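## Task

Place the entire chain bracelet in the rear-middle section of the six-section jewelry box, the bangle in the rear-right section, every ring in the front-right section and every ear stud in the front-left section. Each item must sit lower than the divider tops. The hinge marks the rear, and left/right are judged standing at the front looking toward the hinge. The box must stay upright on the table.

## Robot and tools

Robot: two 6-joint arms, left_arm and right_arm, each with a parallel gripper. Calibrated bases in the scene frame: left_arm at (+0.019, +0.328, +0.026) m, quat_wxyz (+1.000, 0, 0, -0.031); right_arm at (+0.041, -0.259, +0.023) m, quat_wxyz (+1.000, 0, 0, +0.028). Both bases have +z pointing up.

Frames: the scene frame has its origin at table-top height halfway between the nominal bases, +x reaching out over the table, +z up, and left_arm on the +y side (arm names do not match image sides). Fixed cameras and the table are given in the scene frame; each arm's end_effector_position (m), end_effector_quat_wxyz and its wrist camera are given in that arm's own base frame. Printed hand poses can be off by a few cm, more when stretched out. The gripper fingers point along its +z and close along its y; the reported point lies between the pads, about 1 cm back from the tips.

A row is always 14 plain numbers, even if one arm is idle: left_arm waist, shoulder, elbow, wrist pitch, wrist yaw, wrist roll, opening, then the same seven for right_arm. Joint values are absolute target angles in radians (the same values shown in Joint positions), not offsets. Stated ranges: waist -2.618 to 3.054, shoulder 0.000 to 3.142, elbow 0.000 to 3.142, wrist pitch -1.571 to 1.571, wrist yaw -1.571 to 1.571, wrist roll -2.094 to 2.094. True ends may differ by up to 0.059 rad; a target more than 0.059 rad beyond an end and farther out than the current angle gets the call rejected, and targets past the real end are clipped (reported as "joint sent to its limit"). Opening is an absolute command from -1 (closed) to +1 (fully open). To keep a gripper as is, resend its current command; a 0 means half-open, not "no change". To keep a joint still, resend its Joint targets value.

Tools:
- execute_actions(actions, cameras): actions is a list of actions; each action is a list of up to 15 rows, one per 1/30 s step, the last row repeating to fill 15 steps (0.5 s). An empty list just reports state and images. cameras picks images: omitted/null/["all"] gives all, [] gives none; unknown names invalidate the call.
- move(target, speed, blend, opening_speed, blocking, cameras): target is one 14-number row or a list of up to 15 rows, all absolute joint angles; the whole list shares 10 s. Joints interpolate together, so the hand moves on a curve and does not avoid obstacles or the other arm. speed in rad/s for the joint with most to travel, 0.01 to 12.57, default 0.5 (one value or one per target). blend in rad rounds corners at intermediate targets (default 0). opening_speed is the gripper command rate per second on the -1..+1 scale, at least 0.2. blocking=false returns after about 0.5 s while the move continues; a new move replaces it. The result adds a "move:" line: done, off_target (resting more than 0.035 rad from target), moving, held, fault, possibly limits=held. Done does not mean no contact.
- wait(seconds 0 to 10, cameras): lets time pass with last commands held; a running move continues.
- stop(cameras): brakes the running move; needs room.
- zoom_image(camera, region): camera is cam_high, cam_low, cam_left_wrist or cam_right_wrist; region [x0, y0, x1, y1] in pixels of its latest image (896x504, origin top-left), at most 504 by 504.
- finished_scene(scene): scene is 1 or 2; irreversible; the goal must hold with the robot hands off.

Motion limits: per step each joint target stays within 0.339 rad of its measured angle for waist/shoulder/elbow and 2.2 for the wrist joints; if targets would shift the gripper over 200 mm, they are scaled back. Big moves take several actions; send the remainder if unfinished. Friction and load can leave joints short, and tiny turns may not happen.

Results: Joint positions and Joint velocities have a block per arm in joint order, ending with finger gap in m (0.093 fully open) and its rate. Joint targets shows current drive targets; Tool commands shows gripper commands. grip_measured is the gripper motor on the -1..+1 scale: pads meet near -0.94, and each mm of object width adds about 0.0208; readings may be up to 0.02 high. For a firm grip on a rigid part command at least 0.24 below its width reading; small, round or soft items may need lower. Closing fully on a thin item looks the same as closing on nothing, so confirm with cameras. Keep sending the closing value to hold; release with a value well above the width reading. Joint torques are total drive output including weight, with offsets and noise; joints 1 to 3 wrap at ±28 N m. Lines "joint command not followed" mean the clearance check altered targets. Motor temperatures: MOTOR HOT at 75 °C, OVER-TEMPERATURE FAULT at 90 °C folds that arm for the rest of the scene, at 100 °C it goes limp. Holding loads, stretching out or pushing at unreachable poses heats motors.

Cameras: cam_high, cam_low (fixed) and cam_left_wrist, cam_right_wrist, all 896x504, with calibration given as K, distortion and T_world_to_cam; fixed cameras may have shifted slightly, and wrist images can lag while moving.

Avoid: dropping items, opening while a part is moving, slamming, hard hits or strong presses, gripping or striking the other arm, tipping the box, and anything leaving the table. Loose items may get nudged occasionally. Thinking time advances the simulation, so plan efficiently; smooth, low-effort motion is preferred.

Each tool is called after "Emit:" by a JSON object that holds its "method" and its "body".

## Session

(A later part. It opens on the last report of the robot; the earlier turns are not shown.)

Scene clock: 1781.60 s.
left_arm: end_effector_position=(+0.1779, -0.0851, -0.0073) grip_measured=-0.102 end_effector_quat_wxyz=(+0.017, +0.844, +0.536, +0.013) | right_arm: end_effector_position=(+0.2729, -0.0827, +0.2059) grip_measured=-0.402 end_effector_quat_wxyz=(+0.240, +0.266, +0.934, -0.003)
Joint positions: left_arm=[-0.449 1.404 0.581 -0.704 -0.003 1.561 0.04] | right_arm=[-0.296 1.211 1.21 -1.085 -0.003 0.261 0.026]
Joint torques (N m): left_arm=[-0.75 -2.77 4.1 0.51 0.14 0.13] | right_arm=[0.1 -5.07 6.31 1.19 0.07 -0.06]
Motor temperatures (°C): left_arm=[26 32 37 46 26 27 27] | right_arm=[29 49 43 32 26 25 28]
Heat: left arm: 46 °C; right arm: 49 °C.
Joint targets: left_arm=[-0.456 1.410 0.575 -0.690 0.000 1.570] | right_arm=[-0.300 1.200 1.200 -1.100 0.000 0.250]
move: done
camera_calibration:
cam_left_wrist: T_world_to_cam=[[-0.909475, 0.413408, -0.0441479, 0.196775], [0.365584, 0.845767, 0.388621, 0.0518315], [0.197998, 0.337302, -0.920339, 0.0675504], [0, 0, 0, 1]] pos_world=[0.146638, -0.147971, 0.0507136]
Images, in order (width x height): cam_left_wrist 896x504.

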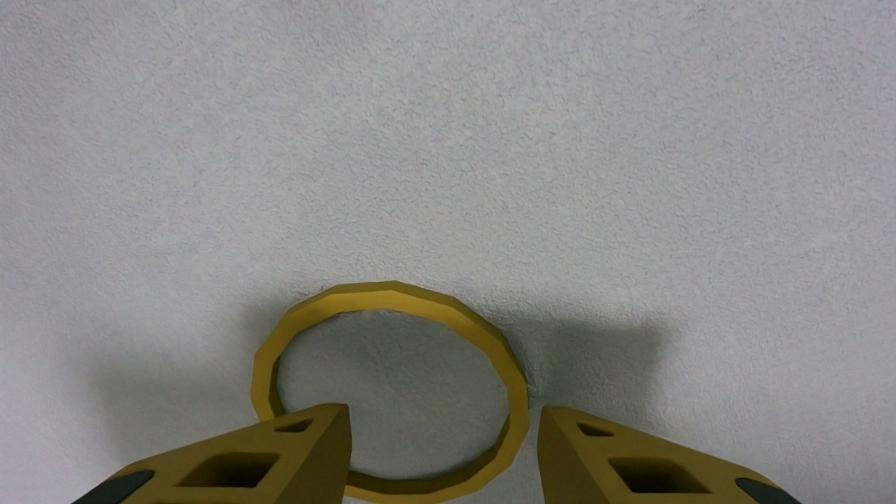

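Emit:
{"method": "move", "body": {"target": [[-0.456,1.41,0.575,-0.69,0,1.57,-0.1,-0.3,1.2,1.2,-1.1,0,0.25,-0.4],[-0.456,1.41,0.575,-0.69,0,1.57,-1,-0.3,1.2,1.2,-1.1,0,0.25,-0.4],[-0.456,1.3,0.95,-1.2,0,1.57,-1,-0.3,1.2,1.2,-1.1,0,0.25,-0.4],[-1.22,1.938,1.56,-1.17,0,1.57,-1,-0.6,1.0,1.0,-1.1,0,0.25,-0.4],[-1.22,2.04,1.322,-0.85,0,1.57,-1,-0.6,1.0,1.0,-1.1,0,0.25,-0.4]], "speed": [0.4,0.4,0.5,0.8,0.3], "opening_speed": 0.7, "cameras": ["cam_left_wrist","cam_high"]}}

Scene clock: 1798.37 s.
left_arm: end_effector_position=(+0.1238, -0.3414, -0.0069) grip_measured=-0.982 end_effector_quat_wxyz=(-0.001, +0.984, +0.177, +0.001) | right_arm: end_effector_position=(+0.1967, -0.1325, +0.1822) grip_measured=-0.402 end_effector_quat_wxyz=(+0.236, +0.402, +0.884, -0.039)
Joint positions: left_arm=[-1.224 2.036 1.327 -0.863 -0.003 1.561 0] | right_arm=[-0.595 1.011 1.01 -1.088 -0.003 0.26 0.026]
Joint torques (N m): left_arm=[0.17 -8.18 4.4 0.39 0.13 0.13] | right_arm=[0.02 -3.18 6.3 1.22 0.06 -0.06]
Heat: left arm: 44 °C; right arm: 48 °C.
Joint targets: left_arm=[-1.220 2.040 1.322 -0.850 0.000 1.570] | right_arm=[-0.600 1.000 1.000 -1.100 0.000 0.250]
move: done
camera_calibration:
cam_left_wrist: T_world_to_cam=[[-0.360247, 0.932857, 0.0000384871, 0.36315], [0.859168, 0.331774, 0.38956, 0.0516676], [0.363391, 0.140371, -0.921001, 0.077429], [0, 0, 0, 1]] pos_world=[0.0582957, -0.366778, 0.0511706]
Images, in order (width x height): cam_high 896x504, cam_left_wrist 896x504.

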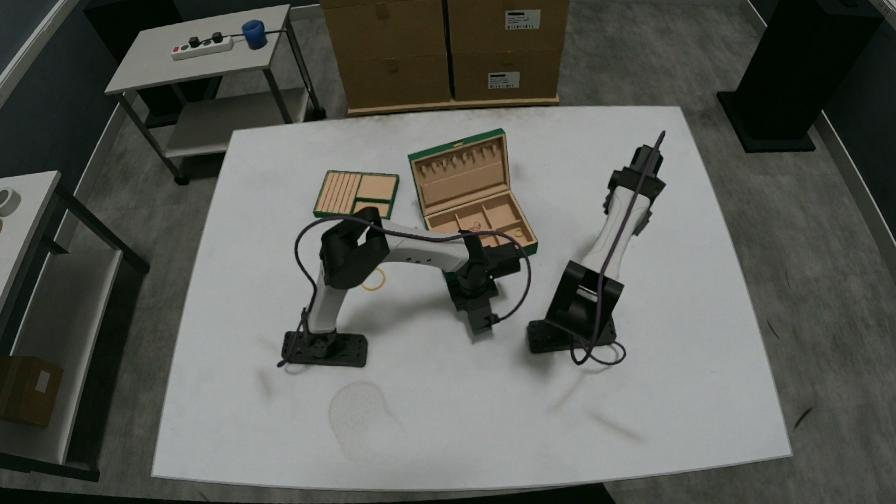

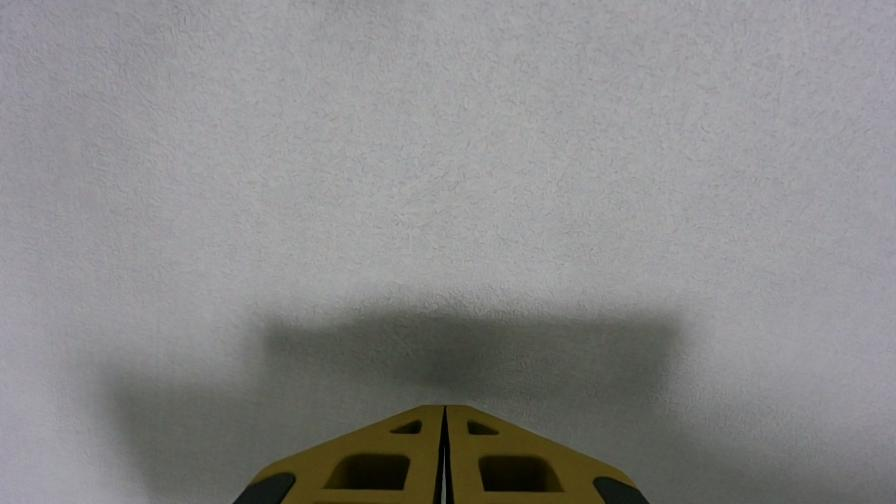

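Emit:
{"method": "move", "body": {"target": [[-1.22,1.938,1.56,-1.17,0,1.57,-0.6,-0.6,1.0,1.0,-1.1,0,0.25,-0.4],[-0.45,1.33,0.85,-1.05,0,1.57,-0.1,-0.6,1.0,1.0,-1.1,0,0.25,-0.4]], "speed": [0.5,0.8], "cameras": ["cam_left_wrist"]}}

Scene clock: 1808.07 s.
left_arm: end_effector_position=(+0.1887, -0.0924, +0.0658) grip_measured=-0.102 end_effector_quat_wxyz=(+0.006, +0.846, +0.533, +0.005) | right_arm: end_effector_position=(+0.1967, -0.1325, +0.1821) grip_measured=-0.402 end_effector_quat_wxyz=(+0.236, +0.402, +0.884, -0.038)
Joint positions: left_arm=[-0.457 1.349 0.857 -1.062 -0.002 1.561 0.04] | right_arm=[-0.595 1.011 1.01 -1.088 -0.003 0.26 0.026]
Joint torques (N m): left_arm=[0.42 -5.11 4.63 0.44 0.12 0.13] | right_arm=[0.01 -3.19 6.31 1.21 0.06 -0.06]
Heat: left arm: 44 °C; right arm: 47 °C.
Joint targets: left_arm=[-0.450 1.330 0.850 -1.050 0.000 1.570] | right_arm=[-0.600 1.000 1.000 -1.100 0.000 0.250]
move: done
camera_calibration:
cam_left_wrist: T_world_to_cam=[[-0.90669, 0.421437, -0.0174504, 0.211246], [0.382252, 0.838469, 0.388397, 0.0218073], [0.178316, 0.345485, -0.921327, 0.139658], [0, 0, 0, 1]] pos_world=[0.158295, -0.155561, 0.123887]
Images, in order (width x height): cam_left_wrist 896x504.

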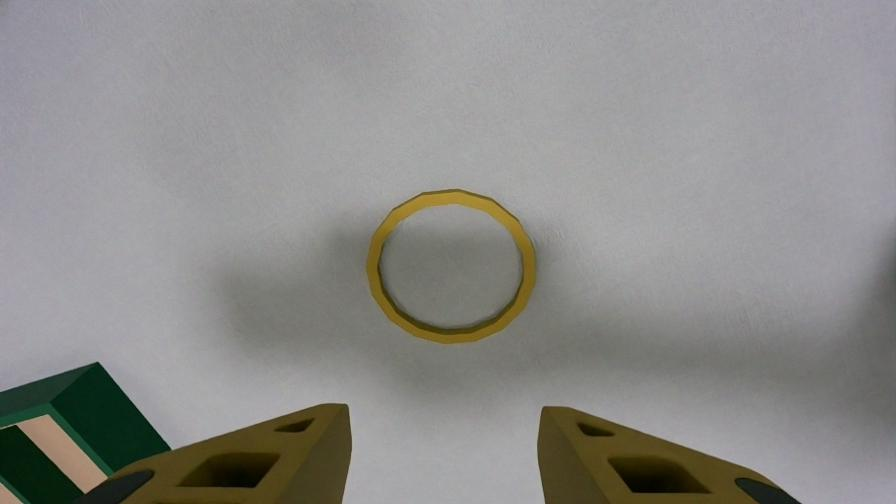

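Emit:
{"method": "move", "body": {"target": [[-0.49,1.29,0.675,-0.94,0,1.55,-0.2,-0.6,1.0,1.0,-1.1,0,0.25,-0.4],[-0.49,1.383,0.56,-0.72,0,1.55,-0.2,-0.6,1.0,1.0,-1.1,0,0.25,-0.4]], "speed": [0.4,0.25], "cameras": ["cam_left_wrist"]}}

Scene clock: 1822.70 s.
left_arm: end_effector_position=(+0.1664, -0.0867, -0.0061) grip_measured=-0.198 end_effector_quat_wxyz=(+0.010, +0.852, +0.524, +0.007) | right_arm: end_effector_position=(+0.1967, -0.1325, +0.1821) grip_measured=-0.402 end_effector_quat_wxyz=(+0.236, +0.402, +0.884, -0.038)
Joint positions: left_arm=[-0.482 1.377 0.566 -0.734 -0.002 1.556 0.036] | right_arm=[-0.595 1.011 1.01 -1.088 -0.003 0.26 0.026]
Joint torques (N m): left_arm=[-0.79 -2.56 4.11 0.45 0.12 -0.04] | right_arm=[0.05 -3.18 6.32 1.22 0.07 -0.06]
Heat: left arm: 43 °C; right arm: 46 °C.
Joint targets: left_arm=[-0.490 1.383 0.560 -0.720 0.000 1.550] | right_arm=[-0.600 1.000 1.000 -1.100 0.000 0.250]
move: done
camera_calibration:
cam_left_wrist: T_world_to_cam=[[-0.897815, 0.439567, -0.0266149, 0.187366], [0.395956, 0.832237, 0.388074, 0.050676], [0.192734, 0.33788, -0.921244, 0.0723751], [0, 0, 0, 1]] pos_world=[0.134206, -0.148989, 0.0519958]
Images, in order (width x height): cam_left_wrist 896x504.

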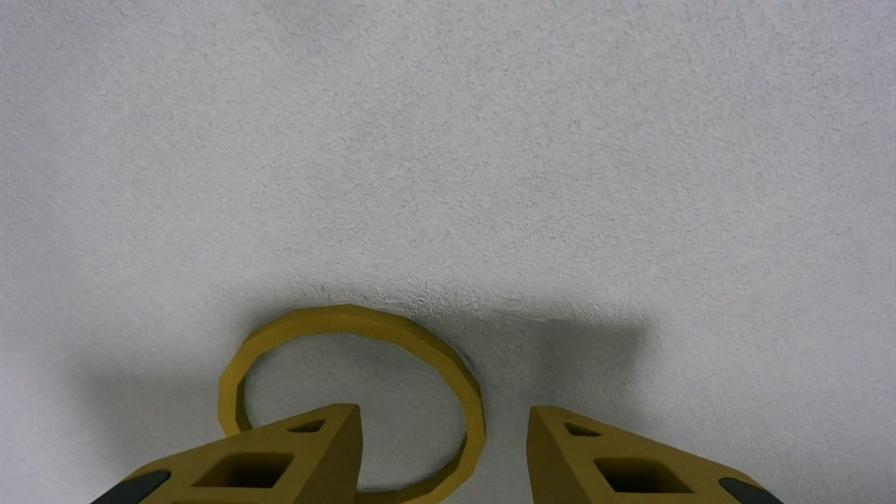

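Emit:
{"method": "move", "body": {"target": [[-0.49,1.405,0.535,-0.675,0,1.55,-0.2,-0.6,1.0,1.0,-1.1,0,0.25,-0.4],[-0.49,1.405,0.535,-0.675,0,1.55,-1,-0.6,1.0,1.0,-1.1,0,0.25,-0.4],[-0.49,1.3,0.95,-1.2,0,1.55,-1,-0.6,1.0,1.0,-1.1,0,0.25,-0.4]], "speed": [0.2,0.4,0.4], "opening_speed": 0.6, "cameras": ["cam_left_wrist"]}}

Scene clock: 1834.27 s.
left_arm: end_effector_position=(+0.1761, -0.0918, +0.0878) grip_measured=-0.982 end_effector_quat_wxyz=(-0.008, +0.852, +0.524, -0.003) | right_arm: end_effector_position=(+0.1967, -0.1325, +0.1821) grip_measured=-0.402 end_effector_quat_wxyz=(+0.236, +0.402, +0.884, -0.038)
Joint positions: left_arm=[-0.482 1.316 0.922 -1.193 -0.002 1.556 0] | right_arm=[-0.595 1.011 1.01 -1.088 -0.003 0.26 0.026]
Joint torques (N m): left_arm=[-0.8 -4.63 7.69 0.21 0.12 -0.04] | right_arm=[0.02 -3.19 6.31 1.22 0.06 -0.06]
Heat: left arm: 43 °C; right arm: 45 °C.
Joint targets: left_arm=[-0.490 1.300 0.950 -1.200 0.000 1.550] | right_arm=[-0.600 1.000 1.000 -1.100 0.000 0.250]
move: done
camera_calibration:
cam_left_wrist: T_world_to_cam=[[-0.898192, 0.439309, 0.0160922, 0.19712], [0.41034, 0.824706, 0.389206, 0.0113037], [0.157711, 0.356185, -0.92101, 0.166586], [0, 0, 0, 1]] pos_world=[0.146141, -0.155254, 0.145856]
Images, in order (width x height): cam_left_wrist 896x504.

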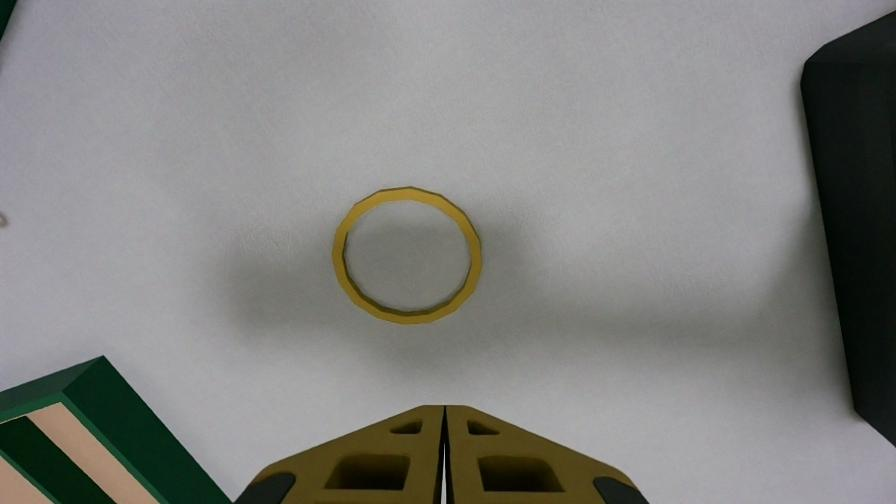

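Emit:
{"method": "move", "body": {"target": [[-0.49,1.29,0.675,-0.94,0,1.55,-0.2,-0.6,1.0,1.0,-1.1,0,0.25,-0.4],[-0.49,1.445,0.495,-0.615,0,1.55,-0.2,-0.6,1.0,1.0,-1.1,0,0.25,-0.4]], "speed": [0.4,0.2], "cameras": ["cam_left_wrist"]}}

Emit:
{"method": "move", "body": {"target": [-0.49,1.445,0.495,-0.615,0,1.55,-1,-0.6,1.0,1.0,-1.1,0,0.25,-0.4], "opening_speed": 0.6, "cameras": ["cam_left_wrist"]}}

Scene clock: 1850.50 s.
left_arm: end_effector_position=(+0.1587, -0.0827, -0.0190) grip_measured=-0.202 end_effector_quat_wxyz=(-0.004, +0.852, +0.524, -0.001) | right_arm: end_effector_position=(+0.1967, -0.1325, +0.1821) grip_measured=-0.402 end_effector_quat_wxyz=(+0.236, +0.402, +0.884, -0.038)
Joint positions: left_arm=[-0.482 1.413 0.532 -0.697 -0.002 1.556 0.036] | right_arm=[-0.595 1.011 1.01 -1.088 -0.003 0.26 0.026]
Joint torques (N m): left_arm=[-0.8 -0.2 1.18 1.09 0.12 -0.03] | right_arm=[0.02 -3.19 6.31 1.21 0.06 -0.06]
Heat: left arm: 42 °C; right arm: 45 °C.
Joint targets: left_arm=[-0.490 1.445 0.495 -0.615 0.000 1.550] | right_arm=[-0.600 1.000 1.000 -1.100 0.000 0.250]
move: off_target (left_arm); left_arm: the wrist pitch is farthest, 0.082 rad from its target
camera_calibration:
cam_left_wrist: T_world_to_cam=[[-0.898443, 0.439047, 0.00617959, 0.179029], [0.406629, 0.826628, 0.389023, 0.0532238], [0.165691, 0.352027, -0.921207, 0.0660831], [0, 0, 0, 1]] pos_world=[0.128256, -0.145862, 0.0390647]
Images, in order (width x height): cam_left_wrist 896x504.

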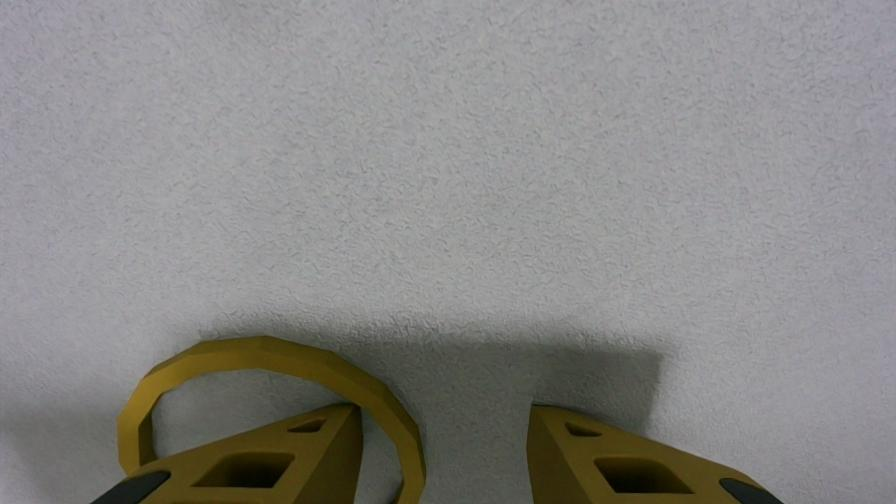

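Scene clock: 1852.40 s.
left_arm: end_effector_position=(+0.1573, -0.0820, -0.0194) grip_measured=-0.970 end_effector_quat_wxyz=(-0.006, +0.851, +0.524, -0.002) | right_arm: end_effector_position=(+0.1967, -0.1325, +0.1821) grip_measured=-0.402 end_effector_quat_wxyz=(+0.236, +0.402, +0.884, -0.038)
Joint positions: left_arm=[-0.482 1.413 0.53 -0.7 -0.002 1.555 0] | right_arm=[-0.595 1.011 1.01 -1.088 -0.003 0.26 0.026]
Joint torques (N m): left_arm=[-0.79 -0.18 1.33 1.11 0.12 -0.03] | right_arm=[0.02 -3.18 6.31 1.22 0.07 -0.07]
Heat: left arm: 42 °C; right arm: 45 °C.
Joint targets: left_arm=[-0.490 1.445 0.495 -0.615 0.000 1.550] | right_arm=[-0.600 1.000 1.000 -1.100 0.000 0.250]
move: off_target (left_arm); left_arm: the wrist pitch is farthest, 0.085 rad from its target
camera_calibration:
cam_left_wrist: T_world_to_cam=[[-0.898576, 0.438666, 0.0115398, 0.177569], [0.408153, 0.825835, 0.389111, 0.0531024], [0.16116, 0.354356, -0.921119, 0.0666272], [0, 0, 0, 1]] pos_world=[0.127148, -0.145357, 0.0386597]
Images, in order (width x height): cam_left_wrist 896x504.

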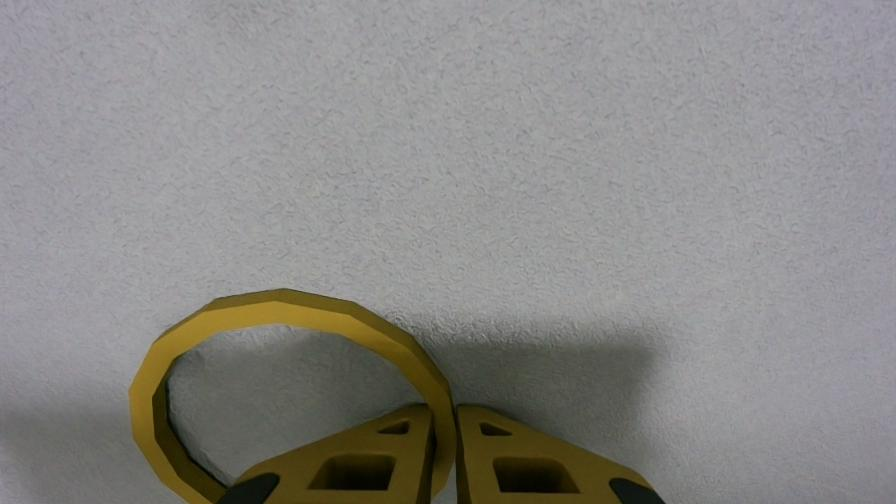

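Emit:
{"method": "move", "body": {"target": [[-0.49,1.3,0.95,-1.2,0,1.55,-1,-0.6,1.0,1.0,-1.1,0,0.25,-0.4],[-1.22,1.938,1.56,-1.17,0,1.57,-1,-0.6,1.0,1.0,-1.1,0,0.25,-0.4],[-1.22,2.06,1.29,-0.80,0,1.57,-1,-0.6,1.0,1.0,-1.1,0,0.25,-0.4],[-1.22,2.06,1.29,-0.80,0,1.57,-0.5,-0.6,1.0,1.0,-1.1,0,0.25,-0.4],[-1.22,1.938,1.56,-1.17,0,1.57,-0.5,-0.6,1.0,1.0,-1.1,0,0.25,-0.4]], "speed": [0.4,0.6,0.3,0.3,0.4], "opening_speed": 0.6, "cameras": ["cam_left_wrist"]}}

Scene clock: 1866.80 s.
left_arm: end_effector_position=(+0.1239, -0.3410, +0.0644) grip_measured=-0.502 end_effector_quat_wxyz=(-0.016, +0.984, +0.178, -0.002) | right_arm: end_effector_position=(+0.1967, -0.1325, +0.1821) grip_measured=-0.402 end_effector_quat_wxyz=(+0.236, +0.402, +0.884, -0.038)
Joint positions: left_arm=[-1.223 1.972 1.533 -1.163 -0.001 1.561 0.021] | right_arm=[-0.595 1.011 1.01 -1.088 -0.003 0.26 0.026]
Joint torques (N m): left_arm=[0.05 -11.52 7.54 0.15 0.12 0.13] | right_arm=[0.01 -3.19 6.31 1.21 0.06 -0.06]
Motor temperatures (°C): left_arm=[26 35 37 42 26 27 27] | right_arm=[29 44 42 33 26 25 27]
Heat: left arm: 42 °C; right arm: 44 °C.
Joint targets: left_arm=[-1.220 1.938 1.560 -1.170 0.000 1.570] | right_arm=[-0.600 1.000 1.000 -1.100 0.000 0.250]
move: done
camera_calibration:
cam_left_wrist: T_world_to_cam=[[-0.361514, 0.931876, 0.0302396, 0.360648], [0.863205, 0.322263, 0.388619, 0.0199369], [0.352399, 0.166594, -0.920902, 0.153215], [0, 0, 0, 1]] pos_world=[0.0591765, -0.368029, 0.122443]
Images, in order (width x height): cam_left_wrist 896x504.

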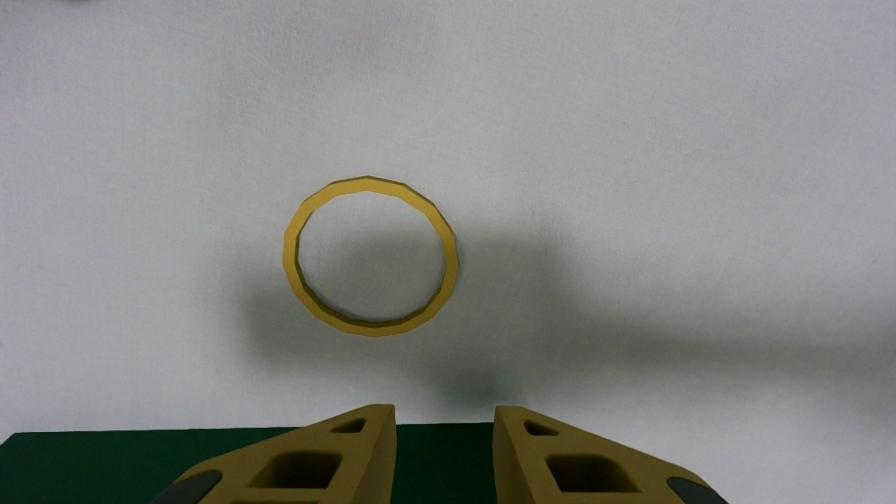

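Emit:
{"method": "move", "body": {"target": [[-0.4,1.3,1.3,-1.2,0,0.5,-0.4,-0.6,1.0,1.0,-1.1,0,0.25,-0.4],[0.6,1.0,1.0,-0.8,0,0.3,-0.4,-0.3,1.2,1.3,-1.2,0,0,-0.2],[0.6,1.0,1.0,-0.8,0,0.3,-0.4,1.0,1.45,1.507,-1.55,0,0,-0.2]], "speed": 0.9, "blend": [0.2,0.1,0], "cameras": ["cam_right_wrist"]}}

Scene clock: 1881.90 s.
left_arm: end_effector_position=(+0.2403, +0.1621, +0.2183) grip_measured=-0.402 end_effector_quat_wxyz=(+0.328, -0.133, +0.922, +0.159) | right_arm: end_effector_position=(+0.1348, +0.2086, +0.2050) grip_measured=-0.202 end_effector_quat_wxyz=(+0.038, -0.473, +0.880, +0.021)
Joint positions: left_arm=[0.593 1.012 1.008 -0.82 -0.001 0.307 0.026] | right_arm=[0.997 1.439 1.486 -1.53 0 0.011 0.035]
Joint torques (N m): left_arm=[0.44 -2.89 5.52 1.79 0.08 -0.07] | right_arm=[0.77 -4.45 8.49 0.35 0.03 -0.06]
Heat: left arm: 42 °C; right arm: 44 °C.
Joint targets: left_arm=[0.600 1.000 1.000 -0.800 0.000 0.300] | right_arm=[1.000 1.450 1.507 -1.550 0.000 0.000]
move: done; blend cut to 0 rad at target 2
camera_calibration:
cam_right_wrist: T_world_to_cam=[[0.83775, -0.545944, -0.0110085, 0.00245136], [-0.507144, -0.78537, 0.354964, 0.198739], [-0.202436, -0.291788, -0.934815, 0.356223], [0, 0, 0, 1]] pos_world=[0.170848, 0.261363, 0.262484]
Images, in order (width x height): cam_right_wrist 896x504.

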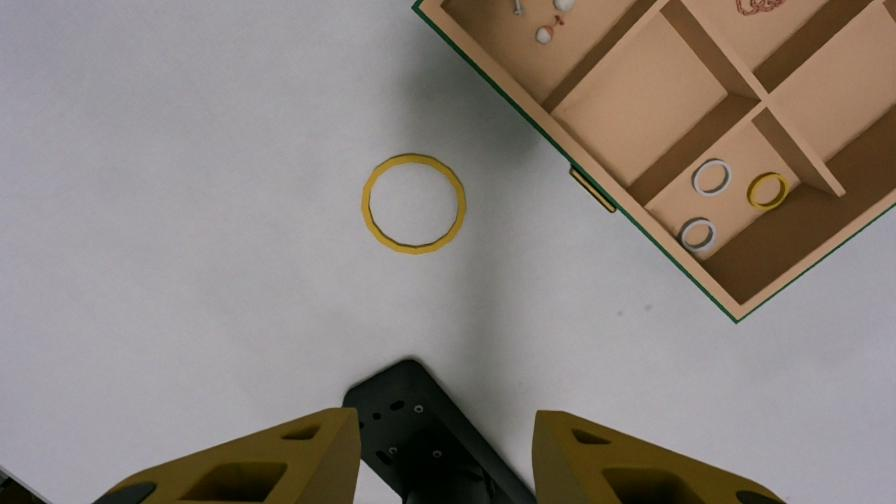

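Emit:
{"method": "move", "body": {"target": [[0.6,1.0,1.0,-0.8,0,0.3,-0.4,1.078,1.39,0.795,-0.955,0,1.58,-0.2],[0.6,1.0,1.0,-0.8,0,0.3,-0.4,1.078,1.53,0.615,-0.63,0,1.58,-0.2]], "speed": [0.8,0.25], "cameras": ["cam_right_wrist"]}}

Scene clock: 1910.93 s.
left_arm: end_effector_position=(+0.2404, +0.1622, +0.2184) grip_measured=-0.402 end_effector_quat_wxyz=(+0.328, -0.133, +0.922, +0.159) | right_arm: end_effector_position=(+0.1002, +0.1838, -0.0059) grip_measured=-0.202 end_effector_quat_wxyz=(+0.001, +0.244, +0.970, +0.003)
Joint positions: left_arm=[0.593 1.012 1.008 -0.82 -0.001 0.307 0.026] | right_arm=[1.072 1.488 0.659 -0.736 0 1.565 0.035]
Joint torques (N m): left_arm=[0.43 -2.89 5.52 1.78 0.08 -0.07] | right_arm=[1.06 -0.94 1.22 1.39 0.08 0.21]
Heat: left arm: 44 °C; right arm: 44 °C.
Joint targets: left_arm=[0.600 1.000 1.000 -0.800 0.000 0.300] | right_arm=[1.078 1.530 0.615 -0.630 0.000 1.580]
move: off_target (right_arm); right_arm: the wrist pitch is farthest, 0.106 rad from its target
camera_calibration:
cam_right_wrist: T_world_to_cam=[[-0.468029, -0.88357, -0.0158846, 0.208538], [-0.798949, 0.415386, 0.434897, 0.045519], [-0.377664, 0.216235, -0.90034, 0.0692576], [0, 0, 0, 1]] pos_world=[0.160125, 0.150374, 0.0458718]
Images, in order (width x height): cam_right_wrist 896x504.

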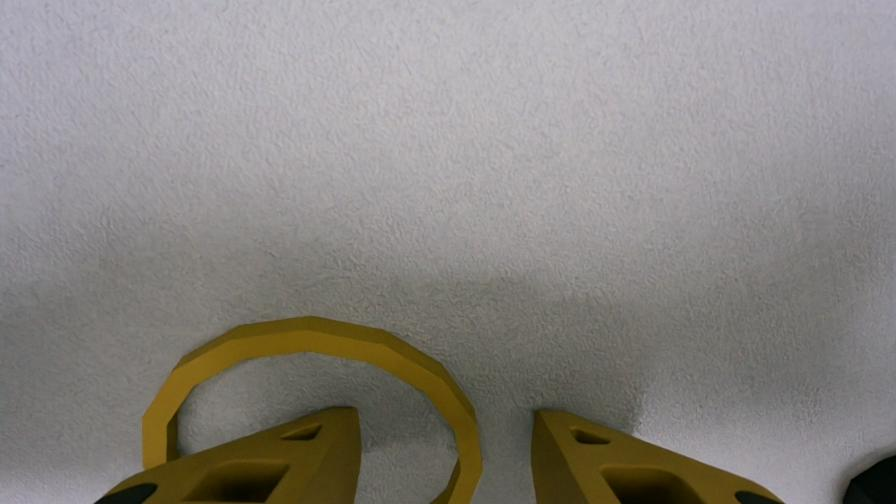

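Emit:
{"method": "move", "body": {"target": [[0.6,1.0,1.0,-0.8,0,0.3,-0.4,1.078,1.53,0.615,-0.63,0,1.58,-0.2],[0.6,1.0,1.0,-0.8,0,0.3,-0.4,1.078,1.53,0.615,-0.63,0,1.58,-1],[0.6,1.0,1.0,-0.8,0,0.3,-0.4,1.078,1.4,1.4,-1.4,0,1.58,-1],[0.6,1.0,1.0,-0.8,0,0.3,-0.4,0.31,1.56,1.18,-0.81,0,0.82,-1]], "speed": [0.4,0.4,0.6,0.6], "opening_speed": 0.6, "cameras": ["cam_right_wrist","cam_low"]}}

Scene clock: 1930.70 s.
left_arm: end_effector_position=(+0.2404, +0.1622, +0.2185) grip_measured=-0.402 end_effector_quat_wxyz=(+0.328, -0.133, +0.921, +0.159) | right_arm: end_effector_position=(+0.3365, +0.1082, +0.1209) grip_measured=-0.965 end_effector_quat_wxyz=(+0.156, +0.253, +0.949, +0.101)
Joint positions: left_arm=[0.593 1.012 1.008 -0.819 -0.001 0.307 0.026] | right_arm=[0.31 1.55 1.188 -0.834 -0.003 0.831 0]
Joint torques (N m): left_arm=[0.44 -2.88 5.52 1.78 0.08 -0.06] | right_arm=[0.49 -6.45 6.41 1.35 0.09 -0.06]
Heat: left arm: 44 °C; right arm: 43 °C.
Joint targets: left_arm=[0.600 1.000 1.000 -0.800 0.000 0.300] | right_arm=[0.310 1.560 1.180 -0.810 0.000 0.820]
move: done; target 2's new numbers were sent with right_arm's wrist pitch 0.106 rad from that target
camera_calibration:
cam_right_wrist: T_world_to_cam=[[-0.439988, -0.853451, -0.279341, 0.273394], [-0.896989, 0.402905, 0.181873, 0.275521], [-0.0426724, 0.330588, -0.94281, 0.169073], [0, 0, 0, 1]] pos_world=[0.374644, 0.0664258, 0.185664]
Images, in order (width x height): cam_low 896x504, cam_right_wrist 896x504.

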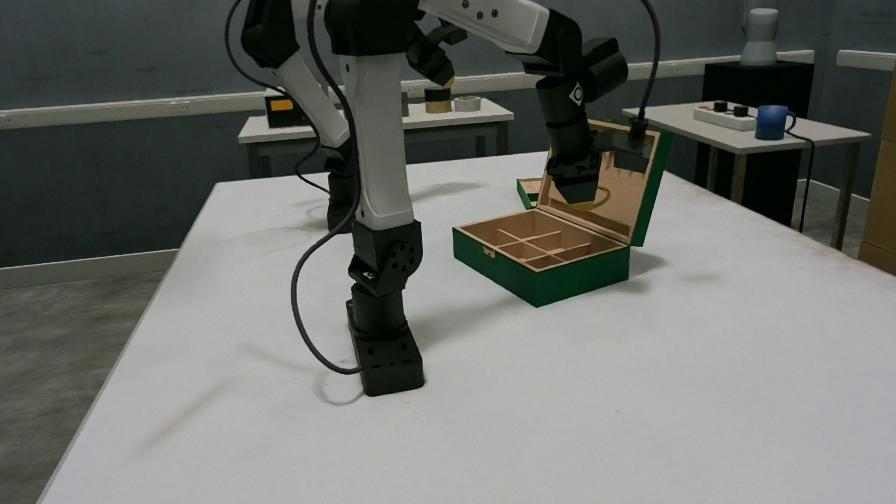

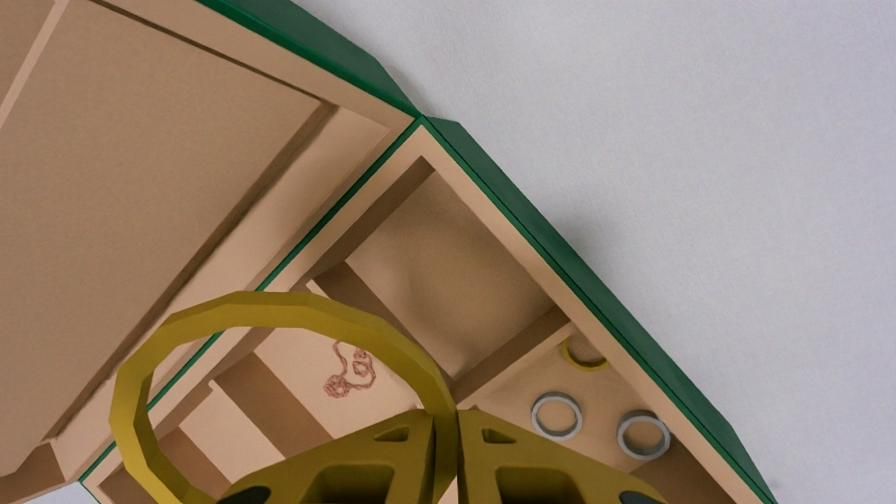

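Emit:
{"method": "move", "body": {"target": [[0.6,1.0,1.0,-0.8,0,0.3,-0.4,0.323,1.643,0.97,-0.545,0,0.83,-1]], "speed": 0.25, "cameras": ["cam_right_wrist","cam_low"]}}

Scene clock: 1950.47 s.
left_arm: end_effector_position=(+0.2404, +0.1622, +0.2185) grip_measured=-0.402 end_effector_quat_wxyz=(+0.328, -0.133, +0.921, +0.159) | right_arm: end_effector_position=(+0.3311, +0.1089, +0.0469) grip_measured=-0.965 end_effector_quat_wxyz=(+0.143, +0.250, +0.953, +0.094)
Joint positions: left_arm=[0.593 1.012 1.008 -0.819 -0.001 0.307 0.026] | right_arm=[0.317 1.632 0.977 -0.572 -0.003 0.831 0]
Joint torques (N m): left_arm=[0.43 -2.88 5.53 1.78 0.08 -0.06] | right_arm=[1.05 -6.61 5.96 1.33 0.1 0.04]
Heat: left arm: 45 °C; right arm: 44 °C.
Joint targets: left_arm=[0.600 1.000 1.000 -0.800 0.000 0.300] | right_arm=[0.323 1.643 0.970 -0.545 0.000 0.830]
move: done
camera_calibration:
cam_right_wrist: T_world_to_cam=[[-0.441267, -0.859403, -0.258284, 0.251164], [-0.894444, 0.397966, 0.203945, 0.282596], [-0.0724829, 0.321015, -0.944296, 0.109723], [0, 0, 0, 1]] pos_world=[0.371549, 0.0681649, 0.110848]
Images, in order (width x height): cam_low 896x504, cam_right_wrist 896x504.

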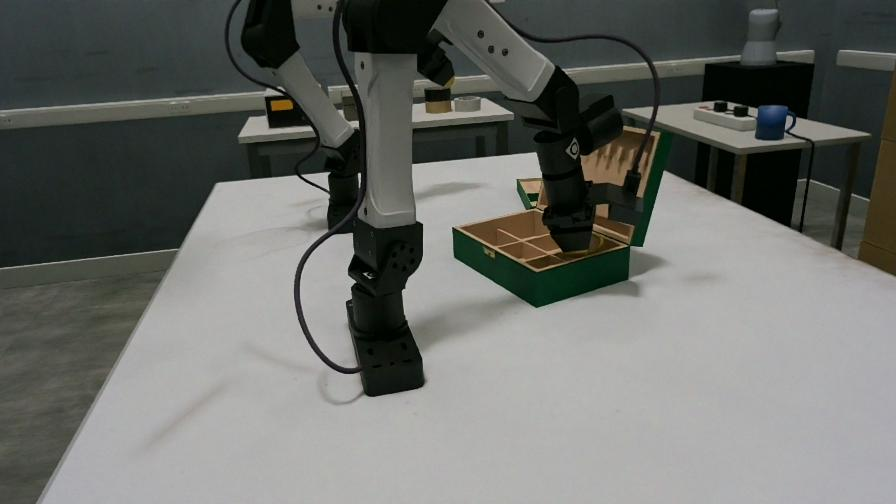

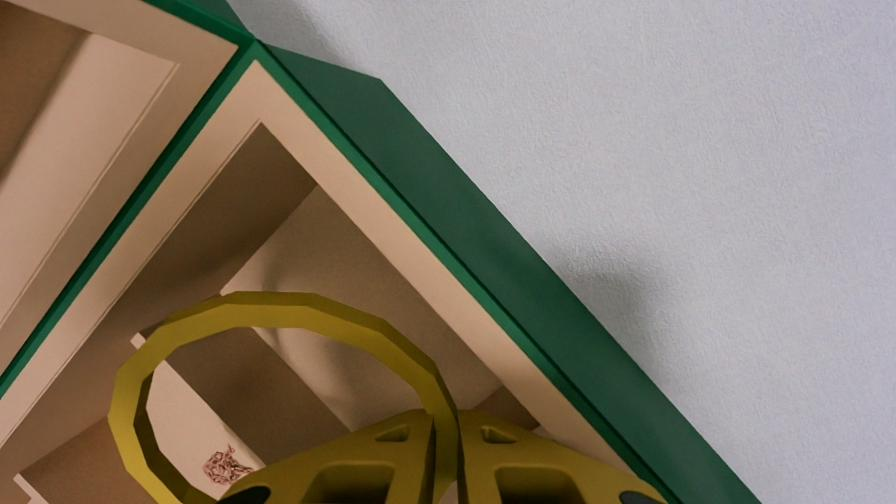

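Emit:
{"method": "move", "body": {"target": [[0.6,1.0,1.0,-0.8,0,0.3,-0.4,0.32,1.60,1.0,-0.59,0,0.82,-1],[0.6,1.0,1.0,-0.8,0,0.3,-0.4,0.294,1.60,1.0,-0.585,0,0.80,-1],[0.6,1.0,1.0,-0.8,0,0.3,-0.4,0.294,1.655,0.96,-0.51,0,0.80,-1]], "speed": 0.2, "cameras": ["cam_right_wrist"]}}

Scene clock: 1962.33 s.
left_arm: end_effector_position=(+0.2404, +0.1622, +0.2185) grip_measured=-0.402 end_effector_quat_wxyz=(+0.328, -0.133, +0.921, +0.159) | right_arm: end_effector_position=(+0.3370, +0.1049, +0.0471) grip_measured=-0.965 end_effector_quat_wxyz=(+0.152, +0.249, +0.952, +0.097)
Joint positions: left_arm=[0.593 1.012 1.008 -0.819 -0.001 0.307 0.026] | right_arm=[0.299 1.635 0.973 -0.547 -0.005 0.811 0]
Joint torques (N m): left_arm=[0.43 -2.88 5.53 1.78 0.08 -0.06] | right_arm=[0.02 -5.75 5.38 1.47 0.11 -0.08]
Heat: left arm: 45 °C; right arm: 45 °C.
Joint targets: left_arm=[0.600 1.000 1.000 -0.800 0.000 0.300] | right_arm=[0.294 1.655 0.960 -0.510 0.000 0.800]
move: off_target (right_arm); right_arm: the wrist pitch is farthest, 0.037 rad from its target
camera_calibration:
cam_right_wrist: T_world_to_cam=[[-0.434855, -0.859632, -0.268205, 0.248631], [-0.898852, 0.396345, 0.187017, 0.291826], [-0.0544644, 0.322402, -0.945035, 0.105437], [0, 0, 0, 1]] pos_world=[0.376169, 0.0640746, 0.111749]
Images, in order (width x height): cam_right_wrist 896x504.

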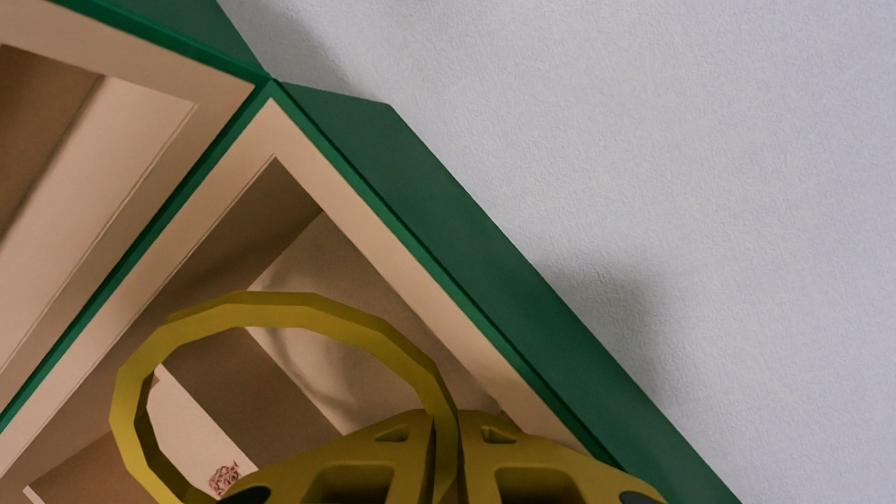

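Emit:
{"method": "move", "body": {"target": [[0.6,1.0,1.0,-0.8,0,0.3,-0.4,0.310,1.62,0.99,-0.55,0,0.81,-1],[0.6,1.0,1.0,-0.8,0,0.3,-0.4,0.310,1.675,0.935,-0.48,0,0.81,-1]], "speed": 0.2, "cameras": ["cam_right_wrist","cam_low"]}}

Emit:
{"method": "zoom_image", "body": {"camera": "cam_low", "region": [440, 100, 680, 310]}}

Scene clock: 1985.77 s.
left_arm: end_effector_position=(+0.2404, +0.1622, +0.2185) grip_measured=-0.402 end_effector_quat_wxyz=(+0.328, -0.133, +0.921, +0.159) | right_arm: end_effector_position=(+0.3384, +0.1096, +0.0434) grip_measured=-0.965 end_effector_quat_wxyz=(+0.157, +0.243, +0.952, +0.103)
Joint positions: left_arm=[0.593 1.012 1.008 -0.819 -0.001 0.307 0.026] | right_arm=[0.31 1.64 0.957 -0.509 -0.007 0.811 0]
Joint torques (N m): left_arm=[0.44 -2.88 5.52 1.78 0.08 -0.06] | right_arm=[0.53 -4.44 4.63 1.42 0.12 0.02]
Heat: left arm: 45 °C; right arm: 45 °C.
Joint targets: left_arm=[0.600 1.000 1.000 -0.800 0.000 0.300] | right_arm=[0.310 1.675 0.935 -0.480 0.000 0.810]
move: done
camera_calibration:
cam_right_wrist: T_world_to_cam=[[-0.421352, -0.862553, -0.280115, 0.248491], [-0.905798, 0.385061, 0.176799, 0.295902], [-0.0446372, 0.328223, -0.943545, 0.0965194], [0, 0, 0, 1]] pos_world=[0.377038, 0.0687168, 0.108361]
Images, in order (width x height): cam_low 896x504, cam_right_wrist 896x504.

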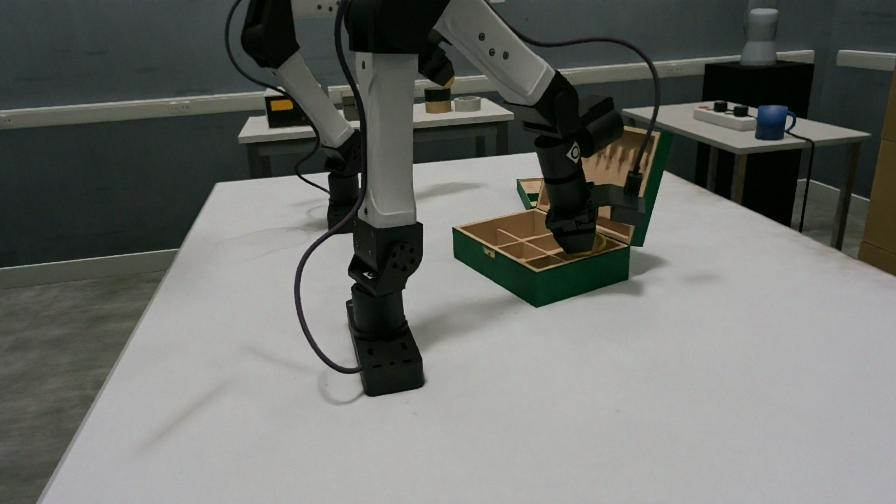

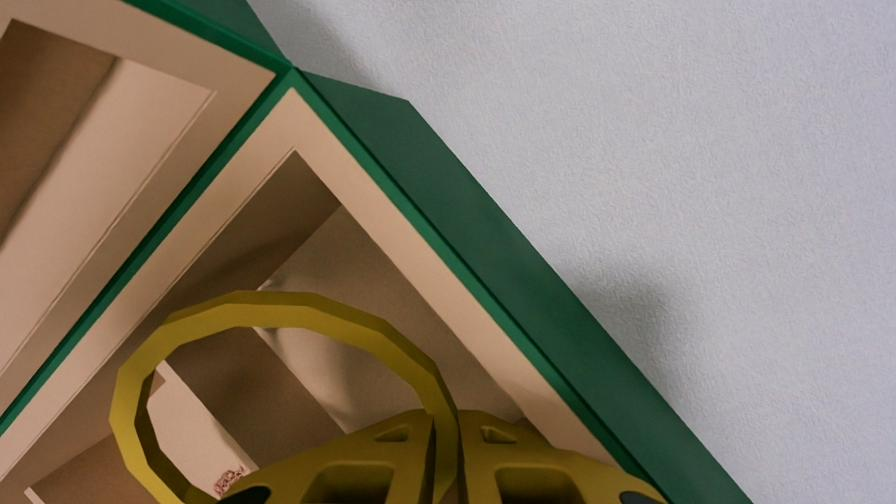

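Scaled by 2.100 from the camera's 896x504 image, which has a finer 1280x720 frame.

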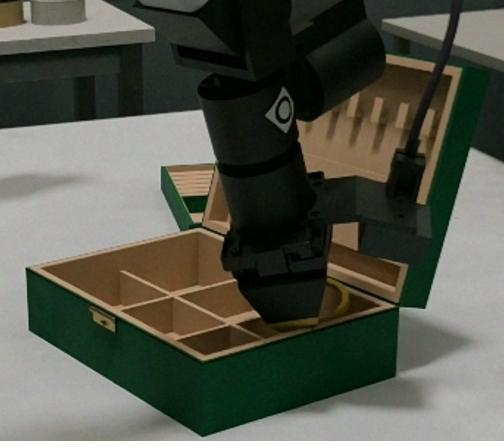

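Emit:
{"method": "move", "body": {"target": [[0.6,1.0,1.0,-0.8,0,0.3,-0.4,0.310,1.65,0.955,-0.51,0,0.81,-1],[0.6,1.0,1.0,-0.8,0,0.3,-0.4,0.310,1.65,0.955,-0.51,0,0.81,-0.7]], "speed": 0.2, "opening_speed": 0.3, "cameras": ["cam_right_wrist","cam_low"]}}

Scene clock: 1996.50 s.
left_arm: end_effector_position=(+0.2404, +0.1622, +0.2185) grip_measured=-0.402 end_effector_quat_wxyz=(+0.328, -0.133, +0.921, +0.159) | right_arm: end_effector_position=(+0.3390, +0.1120, +0.0442) grip_measured=-0.703 end_effector_quat_wxyz=(+0.157, +0.241, +0.952, +0.108)
Joint positions: left_arm=[0.593 1.012 1.008 -0.819 -0.001 0.307 0.026] | right_arm=[0.312 1.64 0.958 -0.506 -0.016 0.811 0.011]
Joint torques (N m): left_arm=[0.44 -2.89 5.52 1.78 0.08 -0.06] | right_arm=[0.34 -6.8 6.27 1.09 0.21 0.03]
Heat: left arm: 45 °C; right arm: 44 °C.
Joint targets: left_arm=[0.600 1.000 1.000 -0.800 0.000 0.300] | right_arm=[0.310 1.650 0.955 -0.510 0.000 0.810]
move: done
camera_calibration:
cam_right_wrist: T_world_to_cam=[[-0.416232, -0.862083, -0.289074, 0.249716], [-0.908206, 0.378891, 0.177772, 0.2969], [-0.0437269, 0.336533, -0.940656, 0.095117], [0, 0, 0, 1]] pos_world=[0.377746, 0.0707734, 0.108878]
Images, in order (width x height): cam_low 896x504, cam_right_wrist 896x504.

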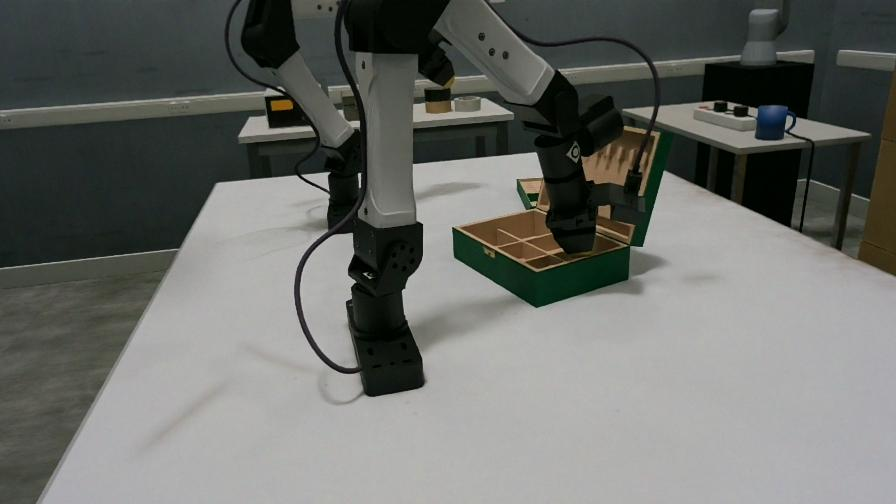

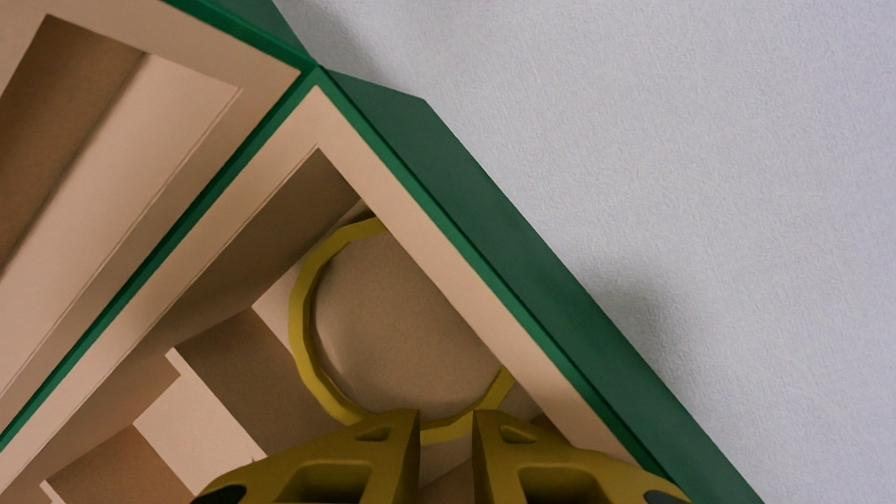

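In. Retreat and verify.

Emit:
{"method": "move", "body": {"target": [[0.6,1.0,1.0,-0.8,0,0.3,-0.4,0.312,1.56,1.16,-0.8,0,0.81,-0.7],[0.6,1.0,1.0,-0.8,0,0.3,-0.4,0.35,1.45,1.28,-1.0,0,0.1,-0.7]], "speed": 0.4, "cameras": ["cam_right_wrist","cam_high"]}}

Emit:
{"method": "zoom_image", "body": {"camera": "cam_right_wrist", "region": [0, 50, 504, 504]}}

Scene clock: 2008.17 s.
left_arm: end_effector_position=(+0.2404, +0.1622, +0.2185) grip_measured=-0.402 end_effector_quat_wxyz=(+0.328, -0.133, +0.921, +0.159) | right_arm: end_effector_position=(+0.3144, +0.1140, +0.1573) grip_measured=-0.702 end_effector_quat_wxyz=(+0.180, -0.114, +0.976, +0.046)
Joint positions: left_arm=[0.593 1.012 1.008 -0.819 -0.001 0.307 0.026] | right_arm=[0.344 1.471 1.257 -0.983 -0.008 0.113 0.011]
Joint torques (N m): left_arm=[0.43 -2.88 5.52 1.78 0.08 -0.06] | right_arm=[1.03 -8.61 9.33 0.97 0.11 -0.02]
Heat: left arm: 45 °C; right arm: 45 °C.
Joint targets: left_arm=[0.600 1.000 1.000 -0.800 0.000 0.300] | right_arm=[0.350 1.450 1.280 -1.000 0.000 0.100]
move: done
camera_calibration:
cam_right_wrist: T_world_to_cam=[[0.248755, -0.966949, -0.0559585, 0.040099], [-0.964428, -0.252614, 0.0778827, 0.359033], [-0.0894444, 0.0345942, -0.995391, 0.257109], [0, 0, 0, 1]] pos_world=[0.359284, 0.120576, 0.230206]
Images, in order (width x height): cam_high 896x504, cam_right_wrist 896x504.

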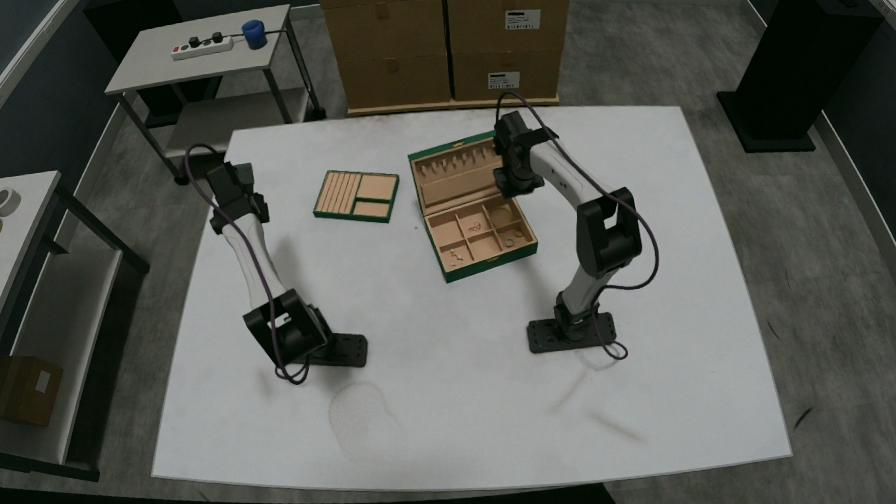

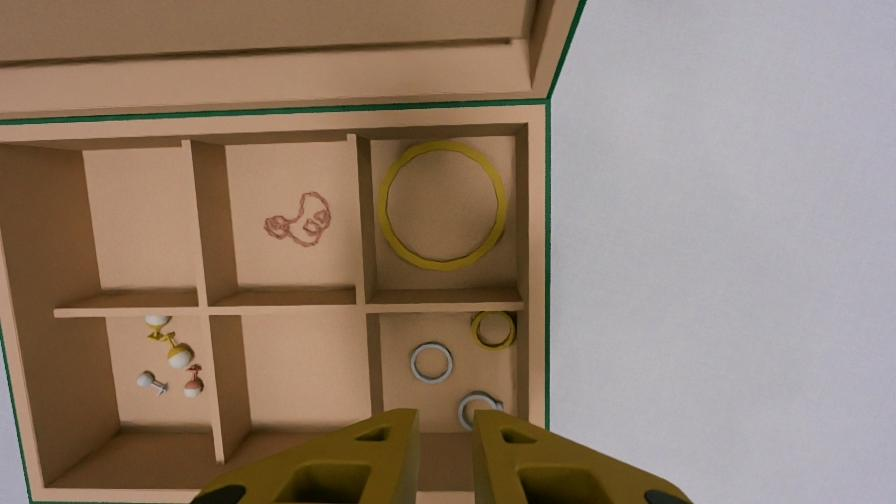

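Scaled by 1.000.

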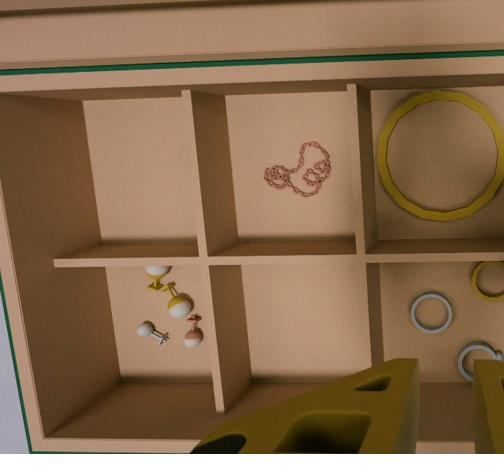

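All in place.

Emit:
{"method": "finished_scene", "body": {"scene": 2}}

The scene is finished: the task was done.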